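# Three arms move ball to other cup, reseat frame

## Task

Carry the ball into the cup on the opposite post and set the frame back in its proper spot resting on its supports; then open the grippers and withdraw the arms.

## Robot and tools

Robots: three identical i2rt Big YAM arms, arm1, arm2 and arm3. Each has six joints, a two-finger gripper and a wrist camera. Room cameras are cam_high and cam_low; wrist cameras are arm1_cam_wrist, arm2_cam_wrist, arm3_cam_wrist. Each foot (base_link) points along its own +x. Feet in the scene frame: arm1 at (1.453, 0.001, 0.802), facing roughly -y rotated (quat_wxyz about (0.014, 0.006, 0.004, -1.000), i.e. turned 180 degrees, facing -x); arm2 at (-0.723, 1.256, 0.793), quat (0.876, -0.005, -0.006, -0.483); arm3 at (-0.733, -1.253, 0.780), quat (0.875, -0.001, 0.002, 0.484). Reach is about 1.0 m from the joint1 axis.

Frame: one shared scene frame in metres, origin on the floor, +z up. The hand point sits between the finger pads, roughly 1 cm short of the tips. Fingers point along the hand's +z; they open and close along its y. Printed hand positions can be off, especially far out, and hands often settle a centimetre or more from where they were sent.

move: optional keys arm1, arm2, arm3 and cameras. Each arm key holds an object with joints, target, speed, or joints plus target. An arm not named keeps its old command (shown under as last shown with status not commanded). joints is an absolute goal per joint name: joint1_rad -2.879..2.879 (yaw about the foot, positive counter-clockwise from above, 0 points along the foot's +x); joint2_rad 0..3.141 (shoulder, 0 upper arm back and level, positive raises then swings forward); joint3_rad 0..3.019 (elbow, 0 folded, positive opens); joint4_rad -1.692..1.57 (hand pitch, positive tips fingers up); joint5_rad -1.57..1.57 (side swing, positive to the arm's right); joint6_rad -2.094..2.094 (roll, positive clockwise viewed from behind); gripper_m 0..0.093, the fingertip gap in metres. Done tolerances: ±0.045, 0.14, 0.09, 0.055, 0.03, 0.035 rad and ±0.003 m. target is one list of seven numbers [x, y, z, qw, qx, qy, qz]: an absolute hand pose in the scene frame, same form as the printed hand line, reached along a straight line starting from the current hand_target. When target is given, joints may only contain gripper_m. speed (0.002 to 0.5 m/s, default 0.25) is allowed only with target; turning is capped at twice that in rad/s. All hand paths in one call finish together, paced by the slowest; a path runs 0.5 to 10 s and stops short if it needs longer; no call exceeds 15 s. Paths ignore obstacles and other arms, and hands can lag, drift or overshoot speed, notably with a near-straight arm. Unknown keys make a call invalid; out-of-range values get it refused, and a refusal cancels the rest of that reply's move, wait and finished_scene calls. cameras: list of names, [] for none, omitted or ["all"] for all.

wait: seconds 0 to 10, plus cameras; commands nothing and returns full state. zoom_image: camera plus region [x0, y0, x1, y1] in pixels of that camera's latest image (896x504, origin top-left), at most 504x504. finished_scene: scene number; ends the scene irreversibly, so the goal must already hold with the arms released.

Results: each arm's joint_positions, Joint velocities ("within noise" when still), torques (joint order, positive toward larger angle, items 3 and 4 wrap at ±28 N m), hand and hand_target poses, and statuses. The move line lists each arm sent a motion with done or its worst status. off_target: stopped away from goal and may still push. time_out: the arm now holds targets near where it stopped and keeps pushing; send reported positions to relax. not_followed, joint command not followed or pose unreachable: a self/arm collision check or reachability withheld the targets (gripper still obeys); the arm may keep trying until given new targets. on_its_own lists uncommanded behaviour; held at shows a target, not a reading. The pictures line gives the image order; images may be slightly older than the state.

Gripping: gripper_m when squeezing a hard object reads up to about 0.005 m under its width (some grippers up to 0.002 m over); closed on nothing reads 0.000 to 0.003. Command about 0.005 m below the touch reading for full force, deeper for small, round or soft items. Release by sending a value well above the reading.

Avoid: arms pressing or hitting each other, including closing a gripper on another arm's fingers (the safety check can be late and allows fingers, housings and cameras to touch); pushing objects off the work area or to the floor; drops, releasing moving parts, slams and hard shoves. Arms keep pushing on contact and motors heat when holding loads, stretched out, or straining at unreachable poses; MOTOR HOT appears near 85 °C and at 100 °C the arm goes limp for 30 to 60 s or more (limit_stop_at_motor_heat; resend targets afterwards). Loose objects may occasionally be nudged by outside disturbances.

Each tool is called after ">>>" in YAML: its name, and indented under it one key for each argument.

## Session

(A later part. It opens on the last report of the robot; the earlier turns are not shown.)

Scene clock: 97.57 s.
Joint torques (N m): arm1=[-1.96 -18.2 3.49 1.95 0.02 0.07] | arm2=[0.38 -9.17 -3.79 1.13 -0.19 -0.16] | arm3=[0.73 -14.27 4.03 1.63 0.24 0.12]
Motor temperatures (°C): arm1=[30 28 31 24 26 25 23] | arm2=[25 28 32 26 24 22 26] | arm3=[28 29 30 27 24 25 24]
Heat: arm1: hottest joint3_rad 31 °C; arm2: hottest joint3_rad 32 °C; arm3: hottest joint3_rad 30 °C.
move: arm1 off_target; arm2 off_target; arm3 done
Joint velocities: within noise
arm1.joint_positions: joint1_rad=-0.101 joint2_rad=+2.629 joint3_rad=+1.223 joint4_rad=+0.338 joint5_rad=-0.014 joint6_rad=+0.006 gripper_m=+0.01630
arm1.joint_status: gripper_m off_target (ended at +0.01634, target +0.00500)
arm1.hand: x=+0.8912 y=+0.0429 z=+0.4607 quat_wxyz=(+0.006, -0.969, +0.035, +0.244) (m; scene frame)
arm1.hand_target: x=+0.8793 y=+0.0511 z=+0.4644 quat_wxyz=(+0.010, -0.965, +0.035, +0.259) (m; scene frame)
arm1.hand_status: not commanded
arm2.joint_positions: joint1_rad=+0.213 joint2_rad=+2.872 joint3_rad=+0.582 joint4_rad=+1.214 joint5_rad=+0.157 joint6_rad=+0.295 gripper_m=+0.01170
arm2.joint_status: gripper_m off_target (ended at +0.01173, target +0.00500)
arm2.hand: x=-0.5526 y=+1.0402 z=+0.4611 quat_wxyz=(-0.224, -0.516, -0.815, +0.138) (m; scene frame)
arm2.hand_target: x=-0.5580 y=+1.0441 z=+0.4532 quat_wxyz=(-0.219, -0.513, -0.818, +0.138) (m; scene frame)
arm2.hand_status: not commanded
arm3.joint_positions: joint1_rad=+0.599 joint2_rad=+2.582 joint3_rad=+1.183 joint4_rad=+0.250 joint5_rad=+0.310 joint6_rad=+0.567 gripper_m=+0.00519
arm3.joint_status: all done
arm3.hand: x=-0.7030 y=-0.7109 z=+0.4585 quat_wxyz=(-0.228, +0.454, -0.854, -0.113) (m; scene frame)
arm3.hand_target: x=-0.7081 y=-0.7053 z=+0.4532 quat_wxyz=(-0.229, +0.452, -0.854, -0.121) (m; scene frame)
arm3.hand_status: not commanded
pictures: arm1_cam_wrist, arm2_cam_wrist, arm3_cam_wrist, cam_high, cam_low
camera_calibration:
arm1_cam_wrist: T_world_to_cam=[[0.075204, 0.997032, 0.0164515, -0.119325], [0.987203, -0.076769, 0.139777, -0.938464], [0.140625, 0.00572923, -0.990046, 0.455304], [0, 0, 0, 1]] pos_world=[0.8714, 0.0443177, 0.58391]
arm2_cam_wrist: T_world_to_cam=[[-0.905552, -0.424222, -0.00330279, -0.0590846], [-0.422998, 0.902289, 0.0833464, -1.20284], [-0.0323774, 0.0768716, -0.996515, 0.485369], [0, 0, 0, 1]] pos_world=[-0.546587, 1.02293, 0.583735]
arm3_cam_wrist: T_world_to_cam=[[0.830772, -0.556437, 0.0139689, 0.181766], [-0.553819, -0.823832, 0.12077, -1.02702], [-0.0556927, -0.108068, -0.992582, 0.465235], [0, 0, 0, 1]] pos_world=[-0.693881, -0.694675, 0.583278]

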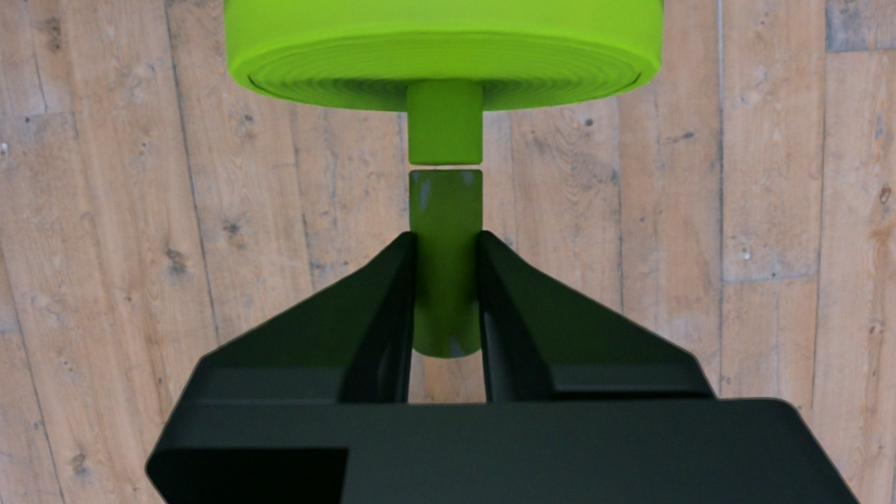

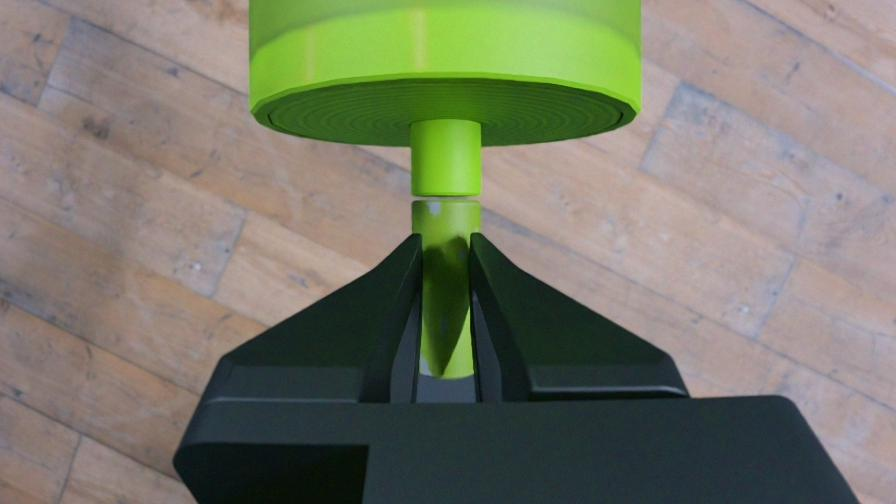

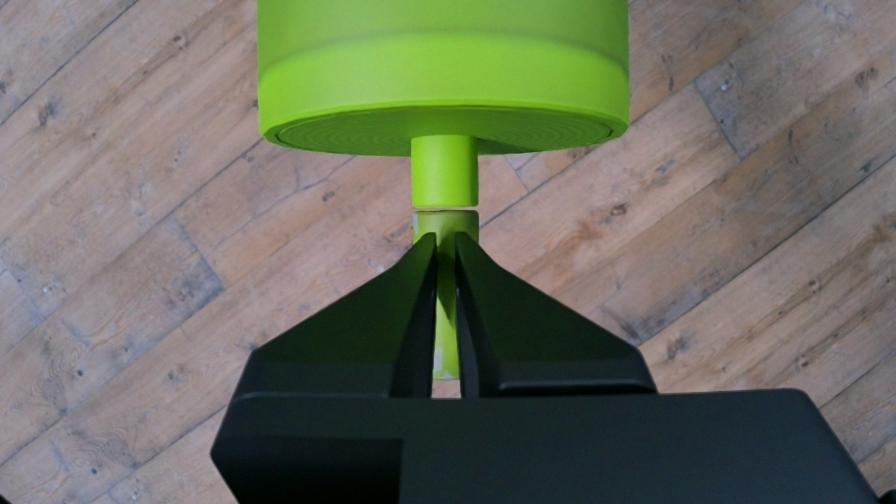

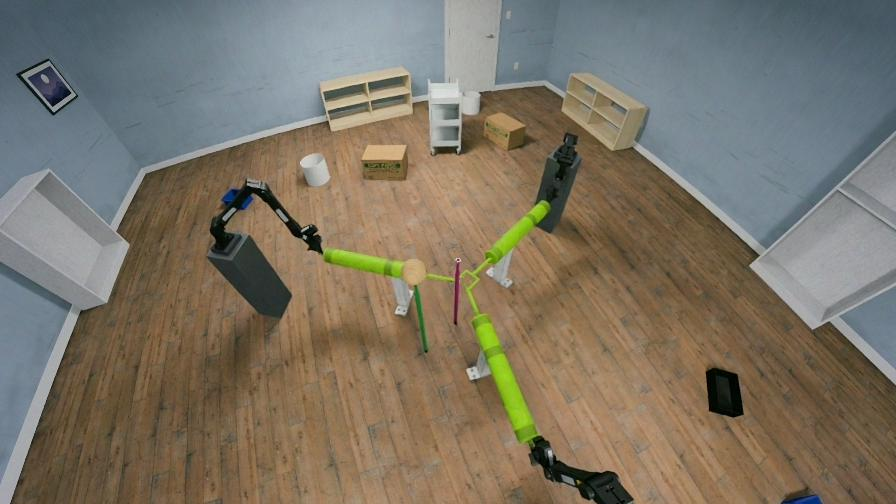

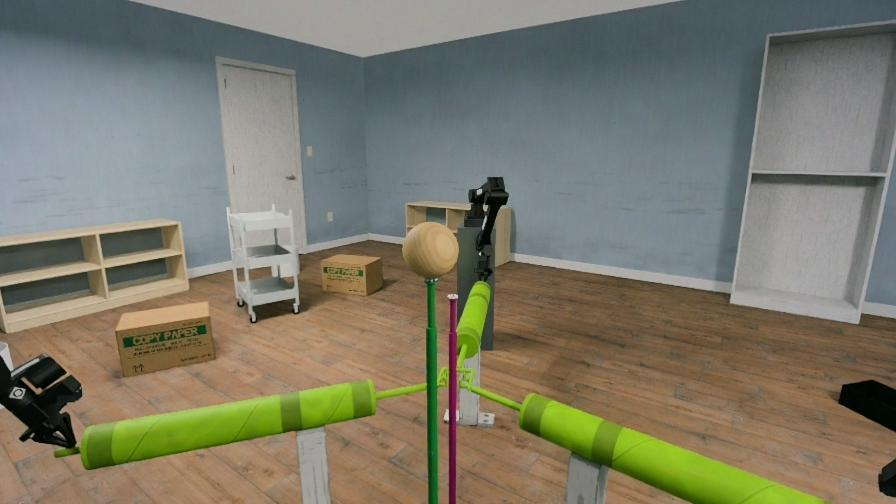

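>>> move:
  arm1: {"joints":{"gripper_m":0.06}}
  arm2: {"joints":{"gripper_m":0.06}}
  arm3: {"joints":{"gripper_m":0.06}}
  cameras: []

>>> move:
  arm1: {"target":[0.879,0.052,0.454,0.0095,-0.9652,0.0354,0.2586],"speed":0.1}
  arm2: {"target":[-0.560,1.046,0.437,0.2192,0.5133,0.8182,-0.1375],"speed":0.1}
  arm3: {"target":[-0.708,-0.705,0.433,0.2287,-0.4519,0.8537,0.1211],"speed":0.1}
  cameras: []

>>> move:
  arm1: {"joints":{"gripper_m":0.005}}
  arm2: {"joints":{"gripper_m":0.005}}
  arm3: {"joints":{"gripper_m":0.005}}
  cameras: ["arm1_cam_wrist","arm2_cam_wrist","arm3_cam_wrist"]

Scene clock: 106.53 s.
Joint torques (N m): arm1=[-2.02 -18.08 3.37 1.89 0.02 0.07] | arm2=[0.44 -9.35 -3.89 1.05 -0.1 -0.16] | arm3=[0.73 -14.33 3.96 1.59 0.25 0.11]
Motor temperatures (°C): arm1=[30 28 31 24 26 25 24] | arm2=[25 28 31 26 24 22 27] | arm3=[28 29 29 27 24 25 24]
Heat: arm1: hottest joint3_rad 31 °C; arm2: hottest joint3_rad 31 °C; arm3: hottest joint2_rad 29 °C.
move: arm1 done; arm2 done; arm3 done
Joint velocities: within noise
arm1.joint_positions: joint1_rad=-0.101 joint2_rad=+2.629 joint3_rad=+1.225 joint4_rad=+0.339 joint5_rad=-0.014 joint6_rad=+0.006 gripper_m=+0.05986
arm1.joint_status: all done
arm1.hand: x=+0.8900 y=+0.0430 z=+0.4611 quat_wxyz=(+0.006, -0.969, +0.035, +0.245) (m; scene frame)
arm1.hand_target: x=+0.8791 y=+0.0511 z=+0.4644 quat_wxyz=(+0.010, -0.965, +0.035, +0.259) (m; scene frame)
arm1.hand_status: not commanded
arm2.joint_positions: joint1_rad=+0.213 joint2_rad=+2.875 joint3_rad=+0.583 joint4_rad=+1.217 joint5_rad=+0.154 joint6_rad=+0.295 gripper_m=+0.05986
arm2.joint_status: all done
arm2.hand: x=-0.5521 y=+1.0404 z=+0.4606 quat_wxyz=(-0.225, -0.516, -0.815, +0.137) (m; scene frame)
arm2.hand_target: x=-0.5580 y=+1.0442 z=+0.4532 quat_wxyz=(-0.219, -0.513, -0.818, +0.137) (m; scene frame)
arm2.hand_status: not commanded
arm3.joint_positions: joint1_rad=+0.599 joint2_rad=+2.582 joint3_rad=+1.185 joint4_rad=+0.251 joint5_rad=+0.310 joint6_rad=+0.568 gripper_m=+0.05983
arm3.joint_status: all done
arm3.hand: x=-0.7030 y=-0.7101 z=+0.4586 quat_wxyz=(-0.228, +0.453, -0.854, -0.114) (m; scene frame)
arm3.hand_target: x=-0.7081 y=-0.7052 z=+0.4532 quat_wxyz=(-0.228, +0.452, -0.854, -0.121) (m; scene frame)
arm3.hand_status: not commanded
pictures: none
No camera images: "cameras" was empty.

Scene clock: 107.80 s.
Joint torques (N m): arm1=[-2.02 -17.9 3.51 1.98 -0.02 0.05] | arm2=[0.38 -8.82 -4.05 1.29 -0.1 -0.16] | arm3=[0.73 -14.33 3.89 1.73 0.24 0.12]
Motor temperatures (°C): arm1=[30 28 31 24 26 25 24] | arm2=[25 28 31 26 24 22 27] | arm3=[28 29 29 27 24 25 24]
Heat: arm1: hottest joint3_rad 31 °C; arm2: hottest joint3_rad 31 °C; arm3: hottest joint2_rad 29 °C.
move: arm1 off_target; arm2 off_target; arm3 done
Joint velocities: within noise
arm1.joint_positions: joint1_rad=-0.102 joint2_rad=+2.651 joint3_rad=+1.240 joint4_rad=+0.345 joint5_rad=-0.014 joint6_rad=+0.006 gripper_m=+0.05991
arm1.joint_status: not commanded
arm1.hand: x=+0.8903 y=+0.0433 z=+0.4521 quat_wxyz=(+0.006, -0.969, +0.036, +0.245) (m; scene frame)
arm1.hand_target: x=+0.8793 y=+0.0521 z=+0.4543 quat_wxyz=(+0.010, -0.965, +0.036, +0.258) (m; scene frame)
arm1.hand_status: off_target (0.014 m and 1.7 deg from the pose sent, 0.016 m and 1.7 deg at the start)
arm2.joint_positions: joint1_rad=+0.213 joint2_rad=+2.917 joint3_rad=+0.622 joint4_rad=+1.223 joint5_rad=+0.154 joint6_rad=+0.295 gripper_m=+0.05992
arm2.joint_status: not commanded
arm2.hand: x=-0.5517 y=+1.0399 z=+0.4456 quat_wxyz=(-0.226, -0.516, -0.815, +0.138) (m; scene frame)
arm2.hand_target: x=-0.5600 y=+1.0463 z=+0.4374 quat_wxyz=(-0.219, -0.513, -0.818, +0.137) (m; scene frame)
arm2.hand_status: off_target (0.013 m and 0.9 deg from the pose sent, 0.026 m and 0.8 deg at the start)
arm3.joint_positions: joint1_rad=+0.599 joint2_rad=+2.633 joint3_rad=+1.218 joint4_rad=+0.265 joint5_rad=+0.310 joint6_rad=+0.568 gripper_m=+0.05991
arm3.joint_status: not commanded
arm3.hand: x=-0.7030 y=-0.7108 z=+0.4387 quat_wxyz=(-0.227, +0.454, -0.854, -0.112) (m; scene frame)
arm3.hand_target: x=-0.7081 y=-0.7051 z=+0.4333 quat_wxyz=(-0.229, +0.452, -0.854, -0.121) (m; scene frame)
arm3.hand_status: done (0.010 m and 1.1 deg from the pose sent, 0.027 m and 0.9 deg at the start)
pictures: none
No camera images: "cameras" was empty.

Scene clock: 108.43 s.
Joint torques (N m): arm1=[-2.08 -17.9 3.48 1.94 0.04 0.06] | arm2=[0.44 -8.88 -4.04 1.26 -0.11 -0.16] | arm3=[0.67 -14.33 3.89 1.73 0.23 0.12]
Motor temperatures (°C): arm1=[30 28 31 24 26 25 24] | arm2=[25 28 31 26 24 22 27] | arm3=[28 29 29 27 24 25 24]
Heat: arm1: hottest joint3_rad 31 °C; arm2: hottest joint3_rad 31 °C; arm3: hottest joint2_rad 29 °C.
move: arm1 off_target; arm2 off_target; arm3 off_target
Joint velocities: within noise
arm1.joint_positions: joint1_rad=-0.102 joint2_rad=+2.651 joint3_rad=+1.240 joint4_rad=+0.346 joint5_rad=-0.016 joint6_rad=+0.005 gripper_m=+0.01826
arm1.joint_status: gripper_m off_target (ended at +0.01829, target +0.00500)
arm1.hand: x=+0.8902 y=+0.0430 z=+0.4522 quat_wxyz=(+0.005, -0.969, +0.035, +0.245) (m; scene frame)
arm1.hand_target: x=+0.8793 y=+0.0521 z=+0.4544 quat_wxyz=(+0.010, -0.965, +0.036, +0.259) (m; scene frame)
arm1.hand_status: not commanded
arm2.joint_positions: joint1_rad=+0.213 joint2_rad=+2.917 joint3_rad=+0.622 joint4_rad=+1.223 joint5_rad=+0.155 joint6_rad=+0.295 gripper_m=+0.01779
arm2.joint_status: gripper_m off_target (ended at +0.01782, target +0.00500)
arm2.hand: x=-0.5517 y=+1.0397 z=+0.4456 quat_wxyz=(-0.226, -0.516, -0.815, +0.138) (m; scene frame)
arm2.hand_target: x=-0.5600 y=+1.0462 z=+0.4375 quat_wxyz=(-0.219, -0.513, -0.818, +0.137) (m; scene frame)
arm2.hand_status: not commanded
arm3.joint_positions: joint1_rad=+0.599 joint2_rad=+2.633 joint3_rad=+1.218 joint4_rad=+0.265 joint5_rad=+0.310 joint6_rad=+0.568 gripper_m=+0.01757
arm3.joint_status: gripper_m off_target (ended at +0.01761, target +0.00500)
arm3.hand: x=-0.7030 y=-0.7108 z=+0.4387 quat_wxyz=(-0.227, +0.454, -0.854, -0.112) (m; scene frame)
arm3.hand_target: x=-0.7081 y=-0.7052 z=+0.4333 quat_wxyz=(-0.229, +0.452, -0.854, -0.121) (m; scene frame)
arm3.hand_status: not commanded
pictures: arm1_cam_wrist, arm2_cam_wrist, arm3_cam_wrist
camera_calibration:
arm1_cam_wrist: T_world_to_cam=[[0.0742353, 0.997121, 0.0154622, -0.117919], [0.987562, -0.075661, 0.13783, -0.935715], [0.138603, 0.00503803, -0.990335, 0.448955], [0, 0, 0, 1]] pos_world=[0.870604, 0.0445201, 0.575409]
arm2_cam_wrist: T_world_to_cam=[[-0.905146, -0.425054, -0.00630027, -0.05617], [-0.42416, 0.902058, 0.0798779, -1.19967], [-0.0282692, 0.0749735, -0.996785, 0.474389], [0, 0, 0, 1]] pos_world=[-0.546284, 1.02273, 0.568337]
arm3_cam_wrist: T_world_to_cam=[[0.8305, -0.556813, 0.0151417, 0.181103], [-0.554248, -0.823355, 0.122051, -1.02507], [-0.0554928, -0.109756, -0.992408, 0.444483], [0, 0, 0, 1]] pos_world=[-0.693882, -0.694371, 0.563478]

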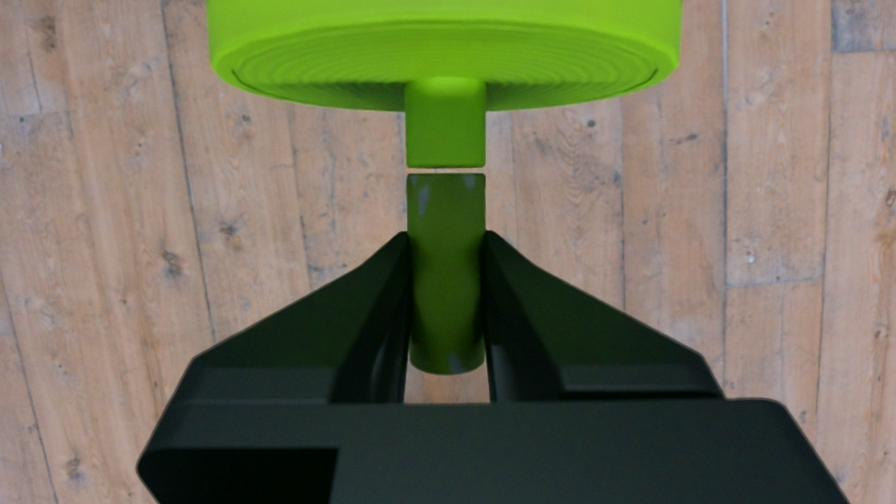

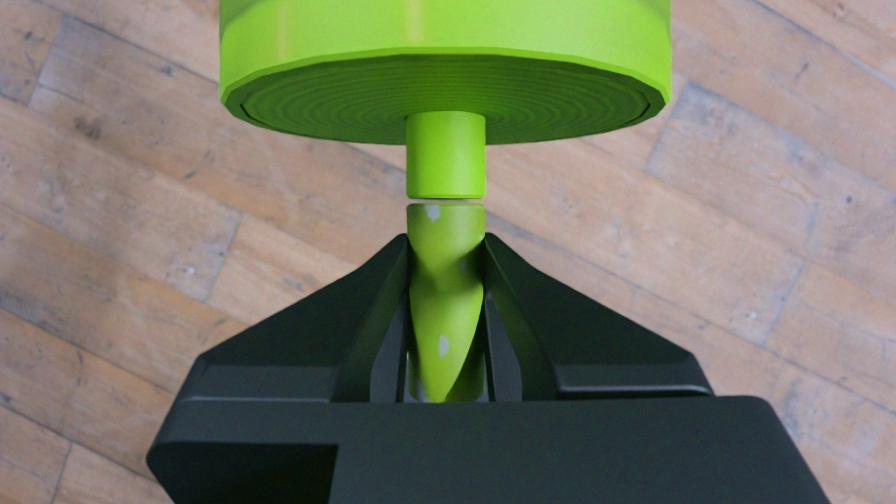

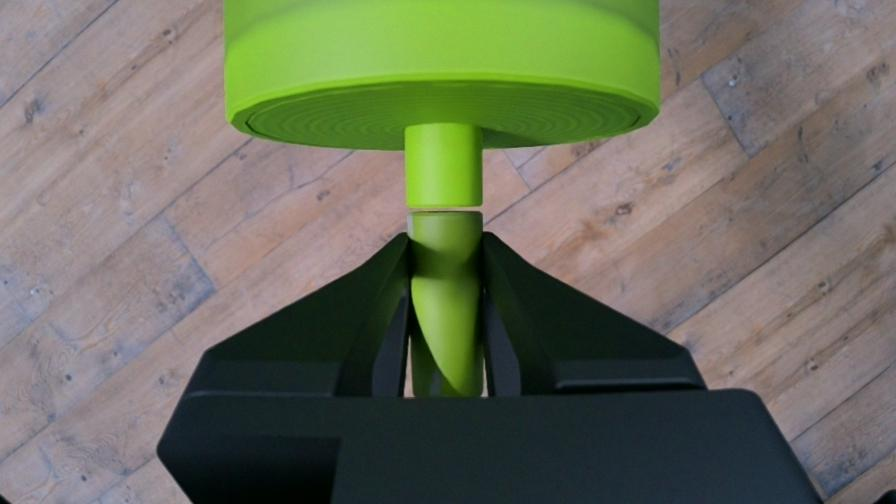

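>>> move:
  arm1: {"target":[0.879,0.052,0.754,0.0095,-0.9652,0.0354,0.2586],"speed":0.12}
  arm2: {"target":[-0.560,1.046,0.737,0.2192,0.5133,0.8182,-0.1375],"speed":0.12}
  arm3: {"target":[-0.708,-0.705,0.733,0.2287,-0.4519,0.8537,0.1211],"speed":0.12}

>>> zoom_image:
  camera: "cam_low"
  region: [360, 200, 560, 350]

>>> zoom_image:
  camera: "cam_high"
  region: [370, 210, 550, 340]

Scene clock: 118.63 s.
Joint torques (N m): arm1=[-1.73 -19.37 6.24 0.84 0.02 0.12] | arm2=[0.91 -6.65 3.17 -0.12 -0.25 -0.09] | arm3=[0.62 -16.15 6.64 0.08 0.53 0.16]
Motor temperatures (°C): arm1=[30 29 30 24 26 25 25] | arm2=[25 29 30 26 24 22 27] | arm3=[28 30 28 27 24 25 25]
Heat: arm1: hottest joint1_rad 30 °C; arm2: hottest joint3_rad 30 °C; arm3: hottest joint2_rad 30 °C.
move: arm1 off_target; arm2 done; arm3 off_target
Joint velocities: within noise
arm1.joint_positions: joint1_rad=-0.112 joint2_rad=+1.946 joint3_rad=+1.007 joint4_rad=-0.138 joint5_rad=-0.019 joint6_rad=-0.006 gripper_m=+0.01827
arm1.joint_status: not commanded
arm1.hand: x=+0.8890 y=+0.0455 z=+0.7292 quat_wxyz=(+0.006, -0.970, +0.034, +0.240) (m; scene frame)
arm1.hand_target: x=+0.8792 y=+0.0518 z=+0.7535 quat_wxyz=(+0.010, -0.965, +0.035, +0.259) (m; scene frame)
arm1.hand_status: off_target (0.028 m and 2.3 deg from the pose sent, 0.302 m and 1.7 deg at the start)
arm2.joint_positions: joint1_rad=+0.198 joint2_rad=+1.409 joint3_rad=+0.165 joint4_rad=+0.172 joint5_rad=+0.153 joint6_rad=+0.279 gripper_m=+0.01779
arm2.joint_status: not commanded
arm2.hand: x=-0.5583 y=+1.0436 z=+0.7363 quat_wxyz=(-0.224, -0.515, -0.815, +0.141) (m; scene frame)
arm2.hand_target: x=-0.5600 y=+1.0460 z=+0.7369 quat_wxyz=(-0.219, -0.513, -0.818, +0.138) (m; scene frame)
arm2.hand_status: done (0.003 m and 0.8 deg from the pose sent, 0.292 m and 0.9 deg at the start)
arm3.joint_positions: joint1_rad=+0.602 joint2_rad=+1.930 joint3_rad=+1.000 joint4_rad=-0.215 joint5_rad=+0.304 joint6_rad=+0.566 gripper_m=+0.01757
arm3.joint_status: not commanded
arm3.hand: x=-0.7047 y=-0.7066 z=+0.7157 quat_wxyz=(-0.226, +0.456, -0.853, -0.116) (m; scene frame)
arm3.hand_target: x=-0.7079 y=-0.7049 z=+0.7326 quat_wxyz=(-0.229, +0.452, -0.854, -0.121) (m; scene frame)
arm3.hand_status: off_target (0.018 m and 0.8 deg from the pose sent, 0.294 m and 1.1 deg at the start)
pictures: arm1_cam_wrist, arm2_cam_wrist, arm3_cam_wrist, cam_high, cam_low
camera_calibration:
arm1_cam_wrist: T_world_to_cam=[[0.0725782, 0.997197, 0.0181871, -0.125093], [0.986084, -0.0744801, 0.148628, -0.979196], [0.149566, 0.00714687, -0.988726, 0.712443], [0, 0, 0, 1]] pos_world=[0.868092, 0.0467196, 0.852221]
arm2_cam_wrist: T_world_to_cam=[[-0.905441, -0.424471, 0.00065584, -0.064586], [-0.423028, 0.902488, 0.0810087, -1.22985], [-0.0349778, 0.0730712, -0.996713, 0.761977], [0, 0, 0, 1]] pos_world=[-0.552087, 1.02683, 0.859143]
arm3_cam_wrist: T_world_to_cam=[[0.8343, -0.551247, 0.00843563, 0.192153], [-0.548064, -0.827631, 0.12105, -1.05437], [-0.0597469, -0.105615, -0.992611, 0.719786], [0, 0, 0, 1]] pos_world=[-0.695169, -0.690683, 0.840478]

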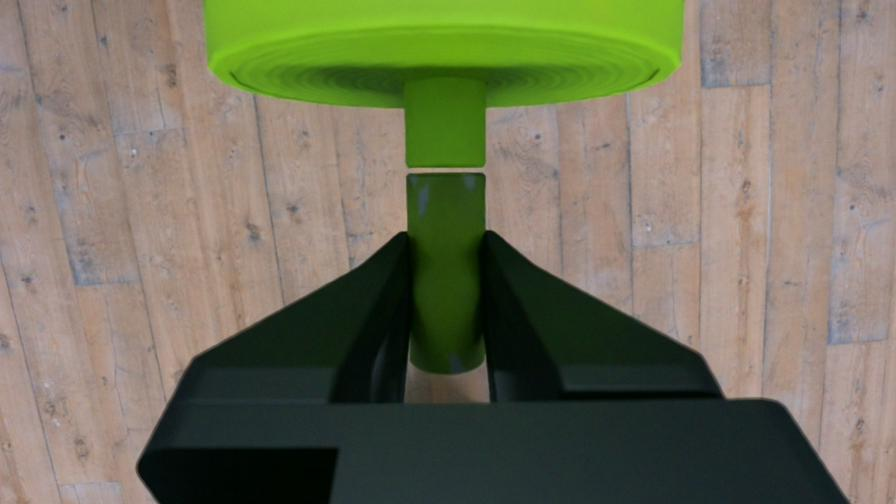

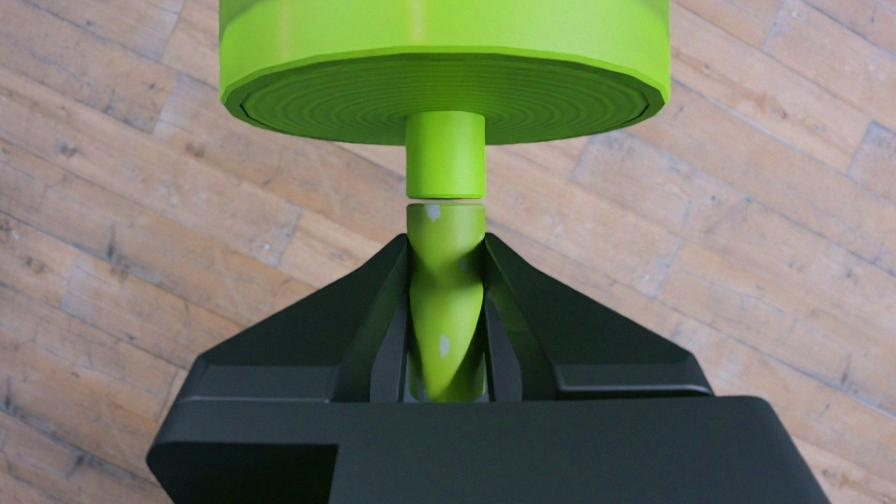

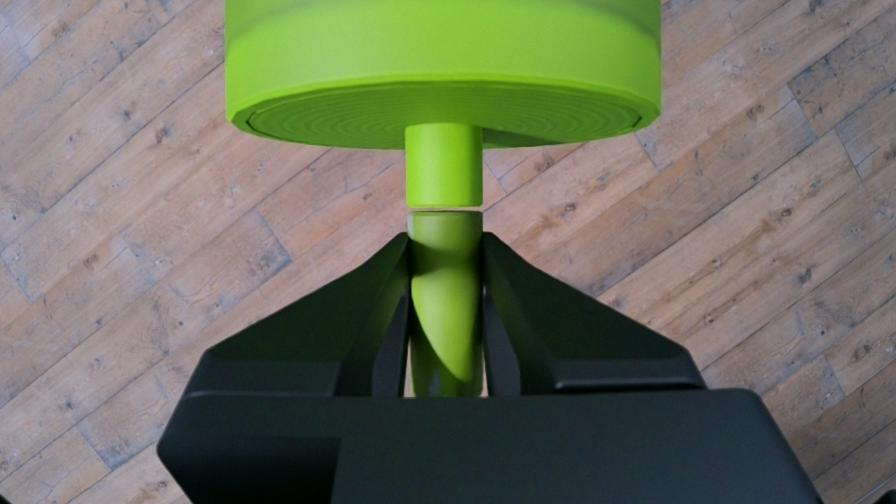

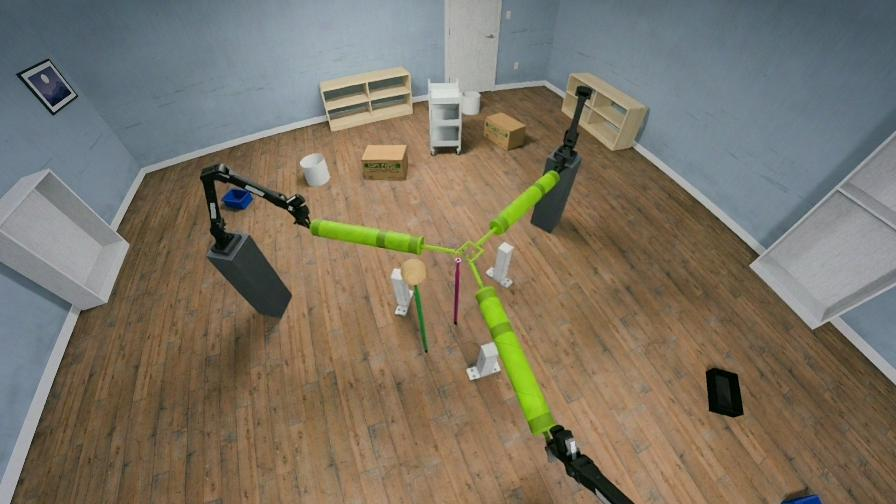

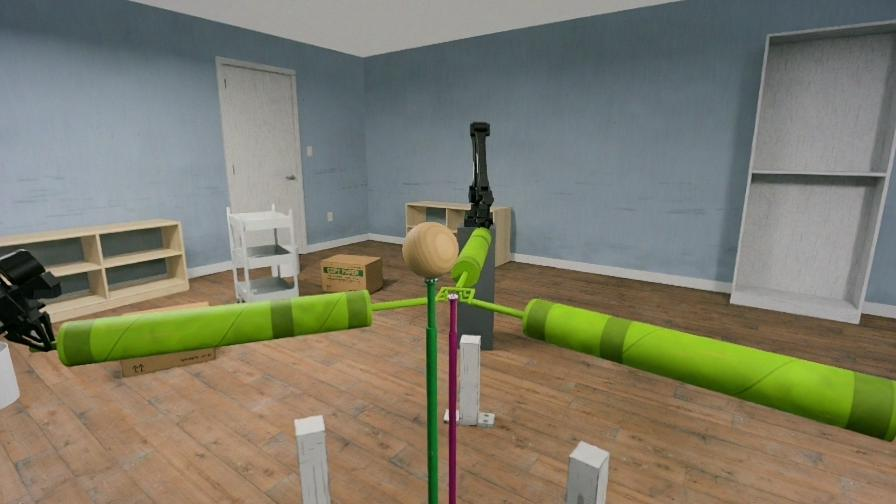

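Scaled by 2.520 from the camera's 896x504 image, which has a finer 1280x720 frame.

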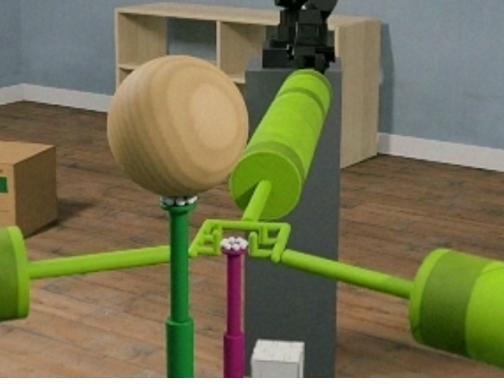

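Scaled by 2.800 from the camera's 896x504 image, which has a finer 1280x720 frame.

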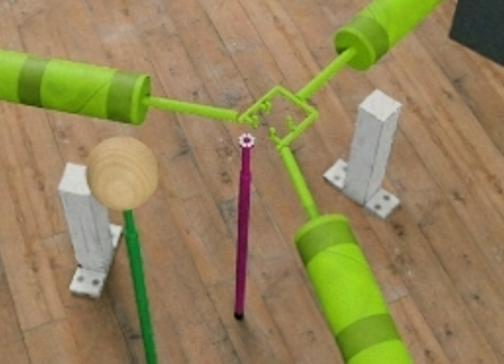

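>>> move:
  arm1: {"target":[0.879,0.052,0.844,0.0095,-0.9652,0.0354,0.2586],"speed":0.12}
  arm2: {"target":[-0.560,1.046,0.813,0.2192,0.5133,0.8182,-0.1375],"speed":0.12}
  arm3: {"target":[-0.708,-0.705,0.824,0.2287,-0.4519,0.8537,0.1211],"speed":0.12}
  cameras: []

>>> move:
  arm1: {"target":[0.977,-0.157,0.844,0.0095,-0.9652,0.0354,0.2586],"speed":0.12}
  arm2: {"target":[-0.462,0.837,0.817,0.2192,0.5133,0.8182,-0.1375],"speed":0.12}
  arm3: {"target":[-0.610,-0.914,0.820,0.2287,-0.4519,0.8537,0.1211],"speed":0.12}
  cameras: ["cam_high","cam_low"]

>>> zoom_image:
  camera: "cam_low"
  region: [360, 200, 560, 350]

>>> zoom_image:
  camera: "cam_high"
  region: [370, 210, 550, 340]

Scene clock: 146.97 s.
Joint torques (N m): arm1=[-1.85 -17.9 9.31 0.17 -0.01 0.11] | arm2=[1.08 -4.01 7.56 -0.61 -0.3 -0.07] | arm3=[0.67 -15.5 9.22 -0.43 0.39 0.16]
Motor temperatures (°C): arm1=[30 30 32 24 26 25 26] | arm2=[25 28 29 26 24 22 28] | arm3=[28 32 28 27 24 25 26]
Heat: arm1: hottest joint3_rad 32 °C; arm2: hottest joint3_rad 29 °C; arm3: hottest joint2_rad 32 °C.
move: arm1 off_target; arm2 done; arm3 off_target
Joint velocities: within noise
arm1.joint_positions: joint1_rad=-0.113 joint2_rad=+1.764 joint3_rad=+1.036 joint4_rad=-0.348 joint5_rad=-0.019 joint6_rad=-0.007 gripper_m=+0.01827
arm1.joint_status: not commanded
arm1.hand: x=+0.8913 y=+0.0451 z=+0.8141 quat_wxyz=(+0.007, -0.970, +0.034, +0.239) (m; scene frame)
arm1.hand_target: x=+0.8795 y=+0.0520 z=+0.8438 quat_wxyz=(+0.010, -0.965, +0.035, +0.259) (m; scene frame)
arm1.hand_status: off_target (0.033 m and 2.3 deg from the pose sent, 0.115 m and 2.3 deg at the start)
arm2.joint_positions: joint1_rad=+0.194 joint2_rad=+0.976 joint3_rad=+0.241 joint4_rad=-0.332 joint5_rad=+0.153 joint6_rad=+0.274 gripper_m=+0.01779
arm2.joint_status: not commanded
arm2.hand: x=-0.5597 y=+1.0440 z=+0.8096 quat_wxyz=(-0.226, -0.515, -0.815, +0.142) (m; scene frame)
arm2.hand_target: x=-0.5600 y=+1.0459 z=+0.8128 quat_wxyz=(-0.219, -0.513, -0.818, +0.138) (m; scene frame)
arm2.hand_status: done (0.004 m and 1.0 deg from the pose sent, 0.077 m and 0.8 deg at the start)
arm3.joint_positions: joint1_rad=+0.602 joint2_rad=+1.754 joint3_rad=+1.040 joint4_rad=-0.435 joint5_rad=+0.307 joint6_rad=+0.566 gripper_m=+0.01757
arm3.joint_status: not commanded
arm3.hand: x=-0.7039 y=-0.7076 z=+0.8009 quat_wxyz=(-0.227, +0.456, -0.853, -0.113) (m; scene frame)
arm3.hand_target: x=-0.7079 y=-0.7051 z=+0.8233 quat_wxyz=(-0.229, +0.452, -0.854, -0.121) (m; scene frame)
arm3.hand_status: off_target (0.024 m and 1.0 deg from the pose sent, 0.108 m and 0.8 deg at the start)
pictures: none
No camera images: "cameras" was empty.

Scene clock: 149.60 s.
Joint torques (N m): arm1=[-0.38 -15.97 7.28 0.69 0.87 0.21] | arm2=[1.85 -11.69 8.4 -0.13 -0.36 -0.01] | arm3=[-1.14 -8.29 7.05 0.62 0.14 -0.02]
Motor temperatures (°C): arm1=[30 31 32 24 26 25 26] | arm2=[25 28 30 26 24 22 28] | arm3=[28 32 28 27 24 25 26]
Heat: arm1: hottest joint3_rad 32 °C; arm2: hottest joint3_rad 30 °C; arm3: hottest joint2_rad 32 °C.
move: arm1 off_target; arm2 done; arm3 done
Joint velocities: within noise
arm1.joint_positions: joint1_rad=+0.364 joint2_rad=+1.626 joint3_rad=+0.871 joint4_rad=-0.369 joint5_rad=+0.205 joint6_rad=+0.413 gripper_m=+0.01827
arm1.joint_status: not commanded
arm1.hand: x=+0.9831 y=-0.1552 z=+0.8196 quat_wxyz=(+0.010, -0.971, +0.032, +0.236) (m; scene frame)
arm1.hand_target: x=+0.9770 y=-0.1569 z=+0.8434 quat_wxyz=(+0.009, -0.965, +0.036, +0.259) (m; scene frame)
arm1.hand_status: off_target (0.025 m and 2.7 deg from the pose sent, 0.221 m and 2.3 deg at the start)
arm2.joint_positions: joint1_rad=+0.009 joint2_rad=+1.605 joint3_rad=+0.791 joint4_rad=-0.239 joint5_rad=+0.069 joint6_rad=+0.113 gripper_m=+0.01779
arm2.joint_status: not commanded
arm2.hand: x=-0.4707 y=+0.8406 z=+0.8164 quat_wxyz=(-0.223, -0.516, -0.814, +0.144) (m; scene frame)
arm2.hand_target: x=-0.4621 y=+0.8372 z=+0.8171 quat_wxyz=(-0.220, -0.513, -0.818, +0.138) (m; scene frame)
arm2.hand_status: done (0.009 m and 1.1 deg from the pose sent, 0.229 m and 1.0 deg at the start)
arm3.joint_positions: joint1_rad=+0.302 joint2_rad=+1.260 joint3_rad=+0.505 joint4_rad=-0.318 joint5_rad=+0.165 joint6_rad=+0.290 gripper_m=+0.01757
arm3.joint_status: not commanded
arm3.hand: x=-0.6125 y=-0.9075 z=+0.8139 quat_wxyz=(-0.226, +0.455, -0.853, -0.120) (m; scene frame)
arm3.hand_target: x=-0.6100 y=-0.9137 z=+0.8195 quat_wxyz=(-0.229, +0.452, -0.854, -0.121) (m; scene frame)
arm3.hand_status: done (0.009 m and 0.5 deg from the pose sent, 0.228 m and 1.0 deg at the start)
pictures: cam_high, cam_low

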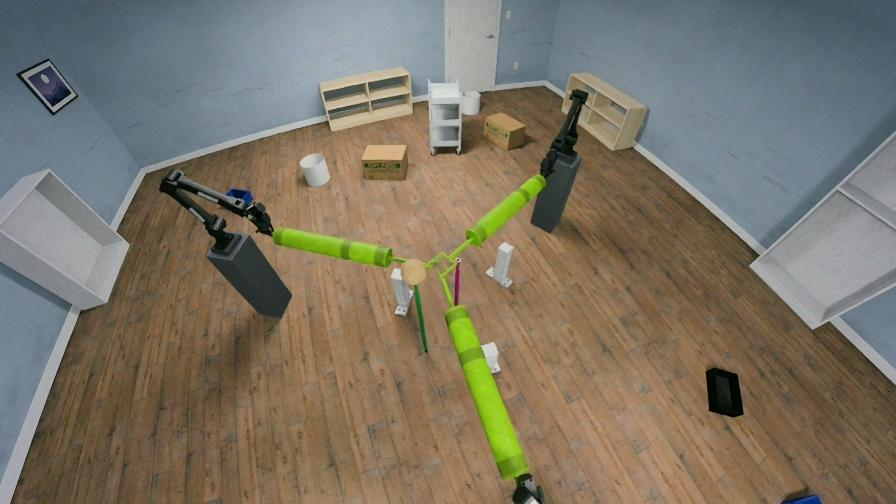

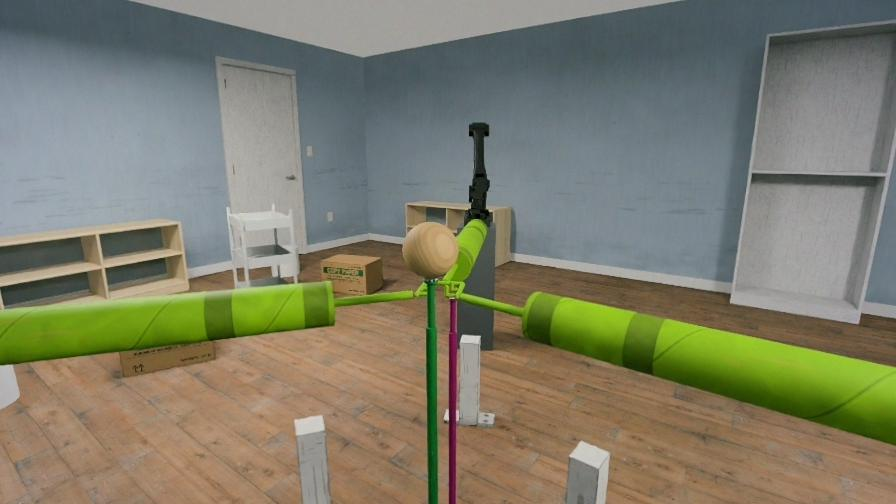

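Scaled by 2.520 from the camera's 896x504 image, which has a finer 1280x720 frame.

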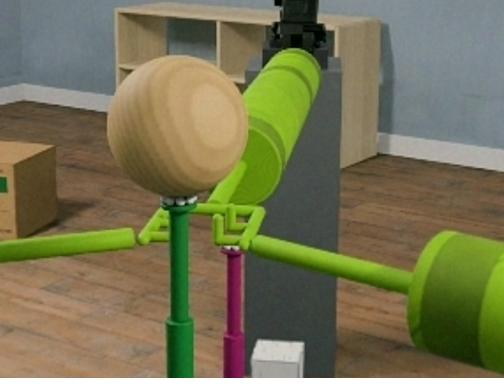

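Scaled by 2.800 from the camera's 896x504 image, which has a finer 1280x720 frame.

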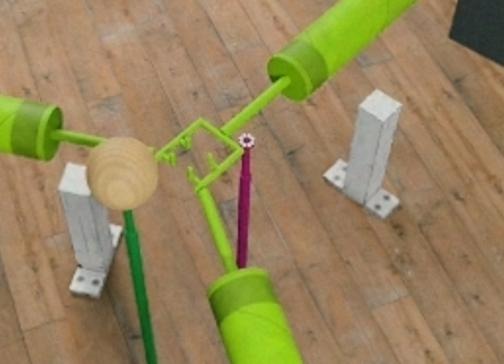

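>>> move:
  arm1: {"target":[1.028,-0.2435,0.843,0.0095,-0.9652,0.0354,0.2586],"speed":0.1}
  arm2: {"target":[-0.411,0.7505,0.820,0.2192,0.5133,0.8182,-0.1375],"speed":0.1}
  arm3: {"target":[-0.559,-1.0005,0.814,0.2287,-0.4519,0.8537,0.1211],"speed":0.1}
  cameras: ["cam_high","cam_low"]

>>> zoom_image:
  camera: "cam_low"
  region: [370, 220, 510, 325]

>>> zoom_image:
  camera: "cam_high"
  region: [370, 210, 510, 315]

Scene clock: 162.30 s.
Joint torques (N m): arm1=[-0.21 -15.21 8.29 0.23 1.07 0.23] | arm2=[2.08 -15.56 9.37 -0.13 -0.29 0.02] | arm3=[-1.49 -5.36 7.6 0.36 0 -0.08]
Motor temperatures (°C): arm1=[30 33 32 24 26 25 26] | arm2=[25 29 31 26 24 22 28] | arm3=[27 31 28 27 24 25 26]
Heat: arm1: hottest joint2_rad 33 °C; arm2: hottest joint3_rad 31 °C; arm3: hottest joint2_rad 31 °C.
move: arm1 off_target; arm2 off_target; arm3 done
Joint velocities: within noise
arm1.joint_positions: joint1_rad=+0.602 joint2_rad=+1.620 joint3_rad=+0.864 joint4_rad=-0.427 joint5_rad=+0.308 joint6_rad=+0.635 gripper_m=+0.01827
arm1.joint_status: not commanded
arm1.hand: x=+1.0366 y=-0.2377 z=+0.8180 quat_wxyz=(+0.013, -0.971, +0.031, +0.237) (m; scene frame)
arm1.hand_target: x=+1.0282 y=-0.2433 z=+0.8427 quat_wxyz=(+0.009, -0.965, +0.036, +0.259) (m; scene frame)
arm1.hand_status: off_target (0.027 m and 2.6 deg from the pose sent, 0.102 m and 2.7 deg at the start)
arm2.joint_positions: joint1_rad=-0.003 joint2_rad=+1.808 joint3_rad=+1.089 joint4_rad=-0.335 joint5_rad=+0.063 joint6_rad=+0.102 gripper_m=+0.01779
arm2.joint_status: not commanded
arm2.hand: x=-0.4220 y=+0.7546 z=+0.8195 quat_wxyz=(-0.222, -0.516, -0.815, +0.144) (m; scene frame)
arm2.hand_target: x=-0.4111 y=+0.7508 z=+0.8202 quat_wxyz=(-0.220, -0.513, -0.818, +0.138) (m; scene frame)
arm2.hand_status: off_target (0.012 m and 0.9 deg from the pose sent, 0.108 m and 1.1 deg at the start)
arm3.joint_positions: joint1_rad=-0.028 joint2_rad=+1.070 joint3_rad=+0.356 joint4_rad=-0.326 joint5_rad=-0.001 joint6_rad=+0.001 gripper_m=+0.01757
arm3.joint_status: not commanded
arm3.hand: x=-0.5597 y=-0.9929 z=+0.8113 quat_wxyz=(-0.229, +0.456, -0.851, -0.124) (m; scene frame)
arm3.hand_target: x=-0.5589 y=-1.0001 z=+0.8135 quat_wxyz=(-0.229, +0.452, -0.854, -0.121) (m; scene frame)
arm3.hand_status: done (0.008 m and 0.6 deg from the pose sent, 0.107 m and 0.6 deg at the start)
pictures: cam_high, cam_low

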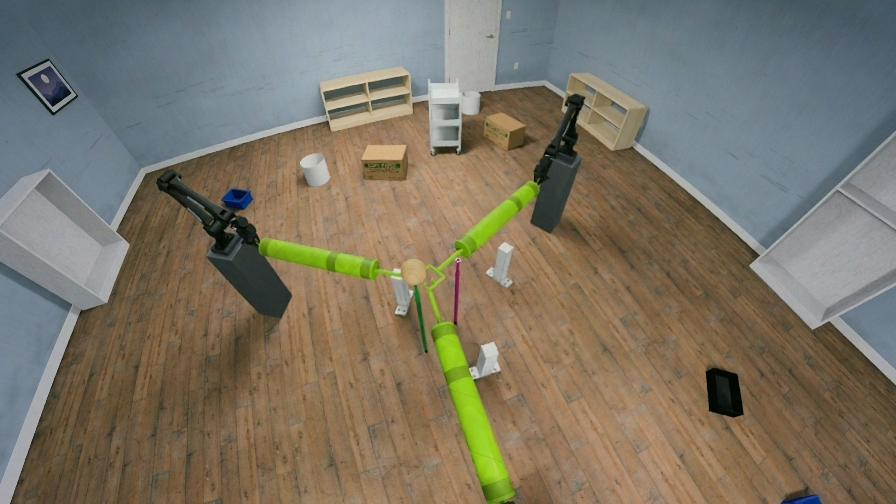

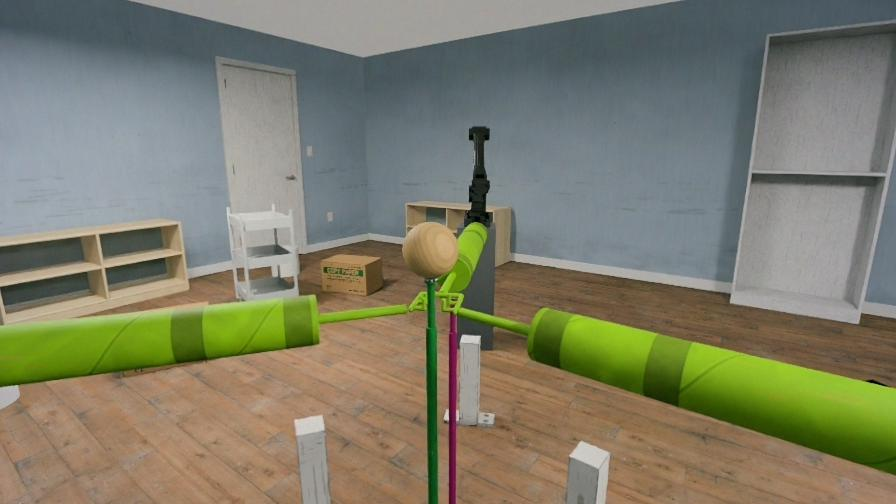

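Scaled by 3.600 from the camera's 896x504 image, which has a finer 1280x720 frame.

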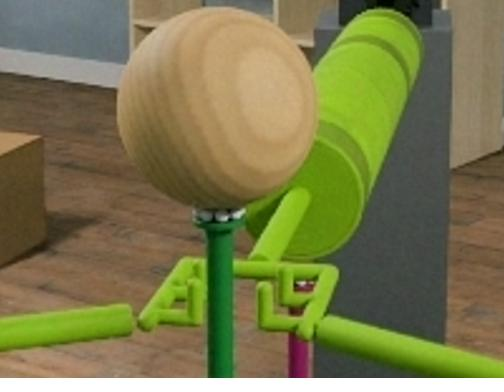

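Scaled by 3.600 from the camera's 896x504 image, which has a finer 1280x720 frame.

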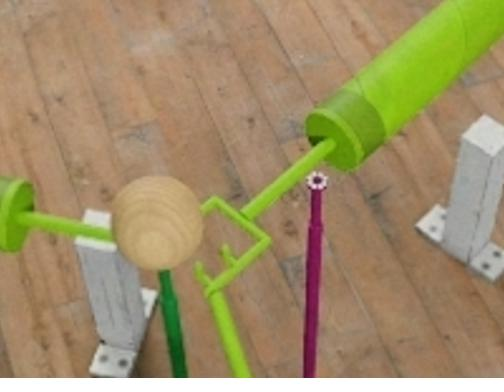

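>>> move:
  arm1: {"target":[1.066,-0.315,0.843,0.0095,-0.9652,0.0354,0.2586],"speed":0.06}
  arm2: {"target":[-0.373,0.679,0.821,0.2192,0.5133,0.8182,-0.1375],"speed":0.06}
  arm3: {"target":[-0.521,-1.072,0.814,0.2287,-0.4519,0.8537,0.1211],"speed":0.06}
  cameras: ["cam_high","cam_low"]

>>> zoom_image:
  camera: "cam_low"
  region: [370, 220, 510, 325]

>>> zoom_image:
  camera: "cam_high"
  region: [370, 210, 510, 315]

Scene clock: 177.10 s.
Joint torques (N m): arm1=[-0.03 -13.63 9.8 -0.02 1.13 0.26] | arm2=[2.37 -18.37 10.47 -0.13 -0.22 0.05] | arm3=[-2.02 -3.96 7.87 0.2 0.02 -0.08]
Motor temperatures (°C): arm1=[30 33 32 24 27 25 26] | arm2=[25 30 33 26 24 22 29] | arm3=[27 30 29 27 24 25 26]
Heat: arm1: hottest joint2_rad 33 °C; arm2: hottest joint3_rad 33 °C; arm3: hottest joint2_rad 30 °C.
move: arm1 off_target; arm2 off_target; arm3 done
Joint velocities: within noise
arm1.joint_positions: joint1_rad=+0.784 joint2_rad=+1.642 joint3_rad=+0.916 joint4_rad=-0.510 joint5_rad=+0.379 joint6_rad=+0.813 gripper_m=+0.01827
arm1.joint_status: not commanded
arm1.hand: x=+1.0767 y=-0.3034 z=+0.8236 quat_wxyz=(+0.014, -0.970, +0.030, +0.242) (m; scene frame)
arm1.hand_target: x=+1.0665 y=-0.3146 z=+0.8431 quat_wxyz=(+0.009, -0.965, +0.036, +0.259) (m; scene frame)
arm1.hand_status: off_target (0.025 m and 2.1 deg from the pose sent, 0.086 m and 2.6 deg at the start)
arm2.joint_positions: joint1_rad=-0.017 joint2_rad=+1.972 joint3_rad=+1.354 joint4_rad=-0.440 joint5_rad=+0.056 joint6_rad=+0.090 gripper_m=+0.01779
arm2.joint_status: not commanded
arm2.hand: x=-0.3871 y=+0.6841 z=+0.8207 quat_wxyz=(-0.220, -0.516, -0.815, +0.143) (m; scene frame)
arm2.hand_target: x=-0.3733 y=+0.6796 z=+0.8211 quat_wxyz=(-0.220, -0.513, -0.818, +0.138) (m; scene frame)
arm2.hand_status: off_target (0.015 m and 0.8 deg from the pose sent, 0.090 m and 0.9 deg at the start)
arm3.joint_positions: joint1_rad=-0.396 joint2_rad=+0.971 joint3_rad=+0.312 joint4_rad=-0.403 joint5_rad=-0.190 joint6_rad=-0.322 gripper_m=+0.01757
arm3.joint_status: not commanded
arm3.hand: x=-0.5194 y=-1.0628 z=+0.8137 quat_wxyz=(-0.232, +0.457, -0.849, -0.127) (m; scene frame)
arm3.hand_target: x=-0.5208 y=-1.0715 z=+0.8135 quat_wxyz=(-0.229, +0.452, -0.854, -0.121) (m; scene frame)
arm3.hand_status: done (0.009 m and 1.1 deg from the pose sent, 0.088 m and 0.6 deg at the start)
pictures: cam_high, cam_low

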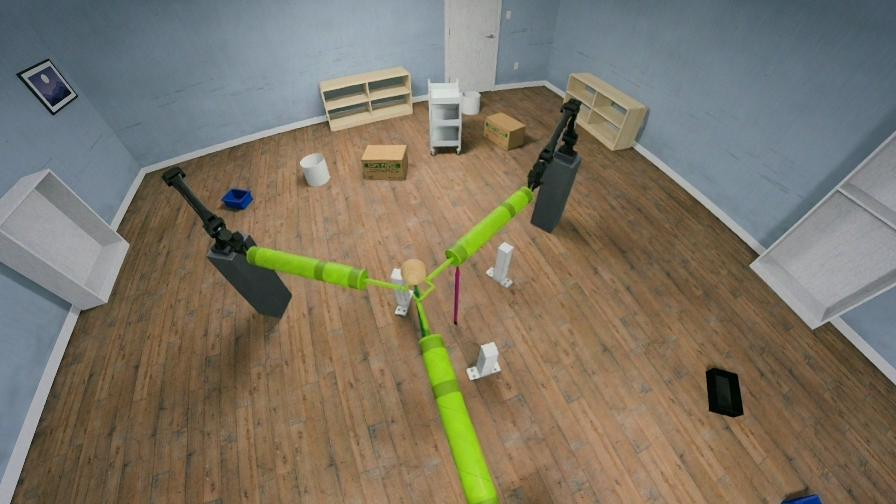

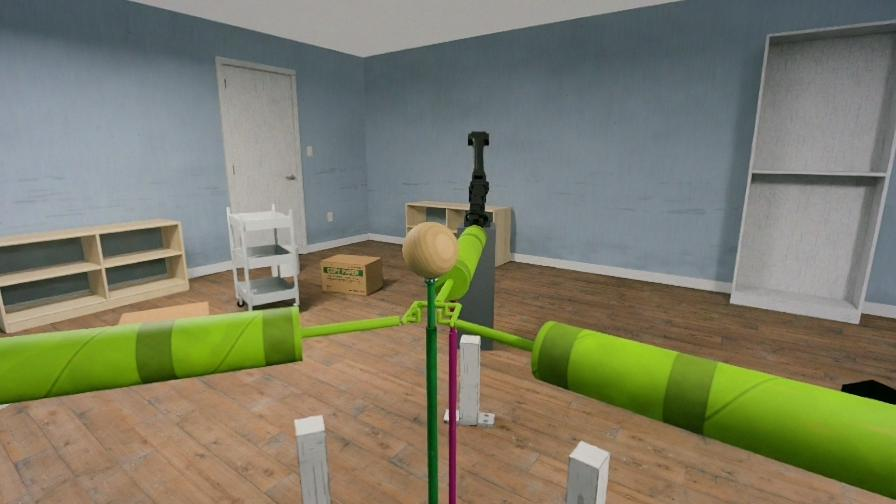

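Scaled by 3.600 from the camera's 896x504 image, which has a finer 1280x720 frame.

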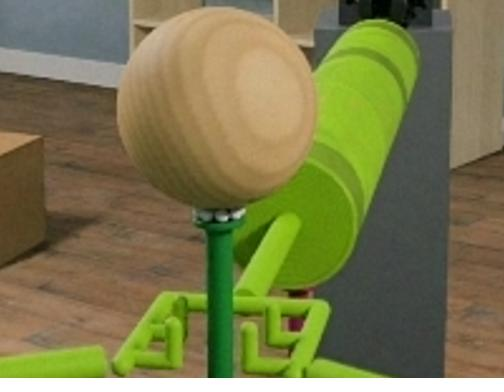

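Scaled by 3.600 from the camera's 896x504 image, which has a finer 1280x720 frame.

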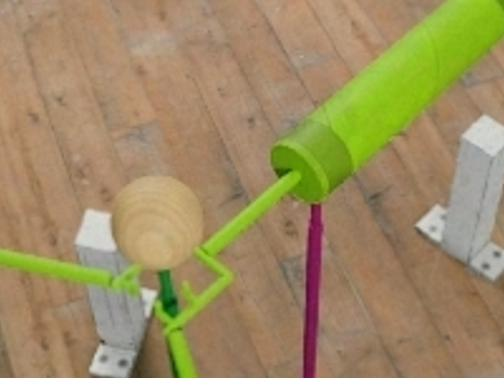

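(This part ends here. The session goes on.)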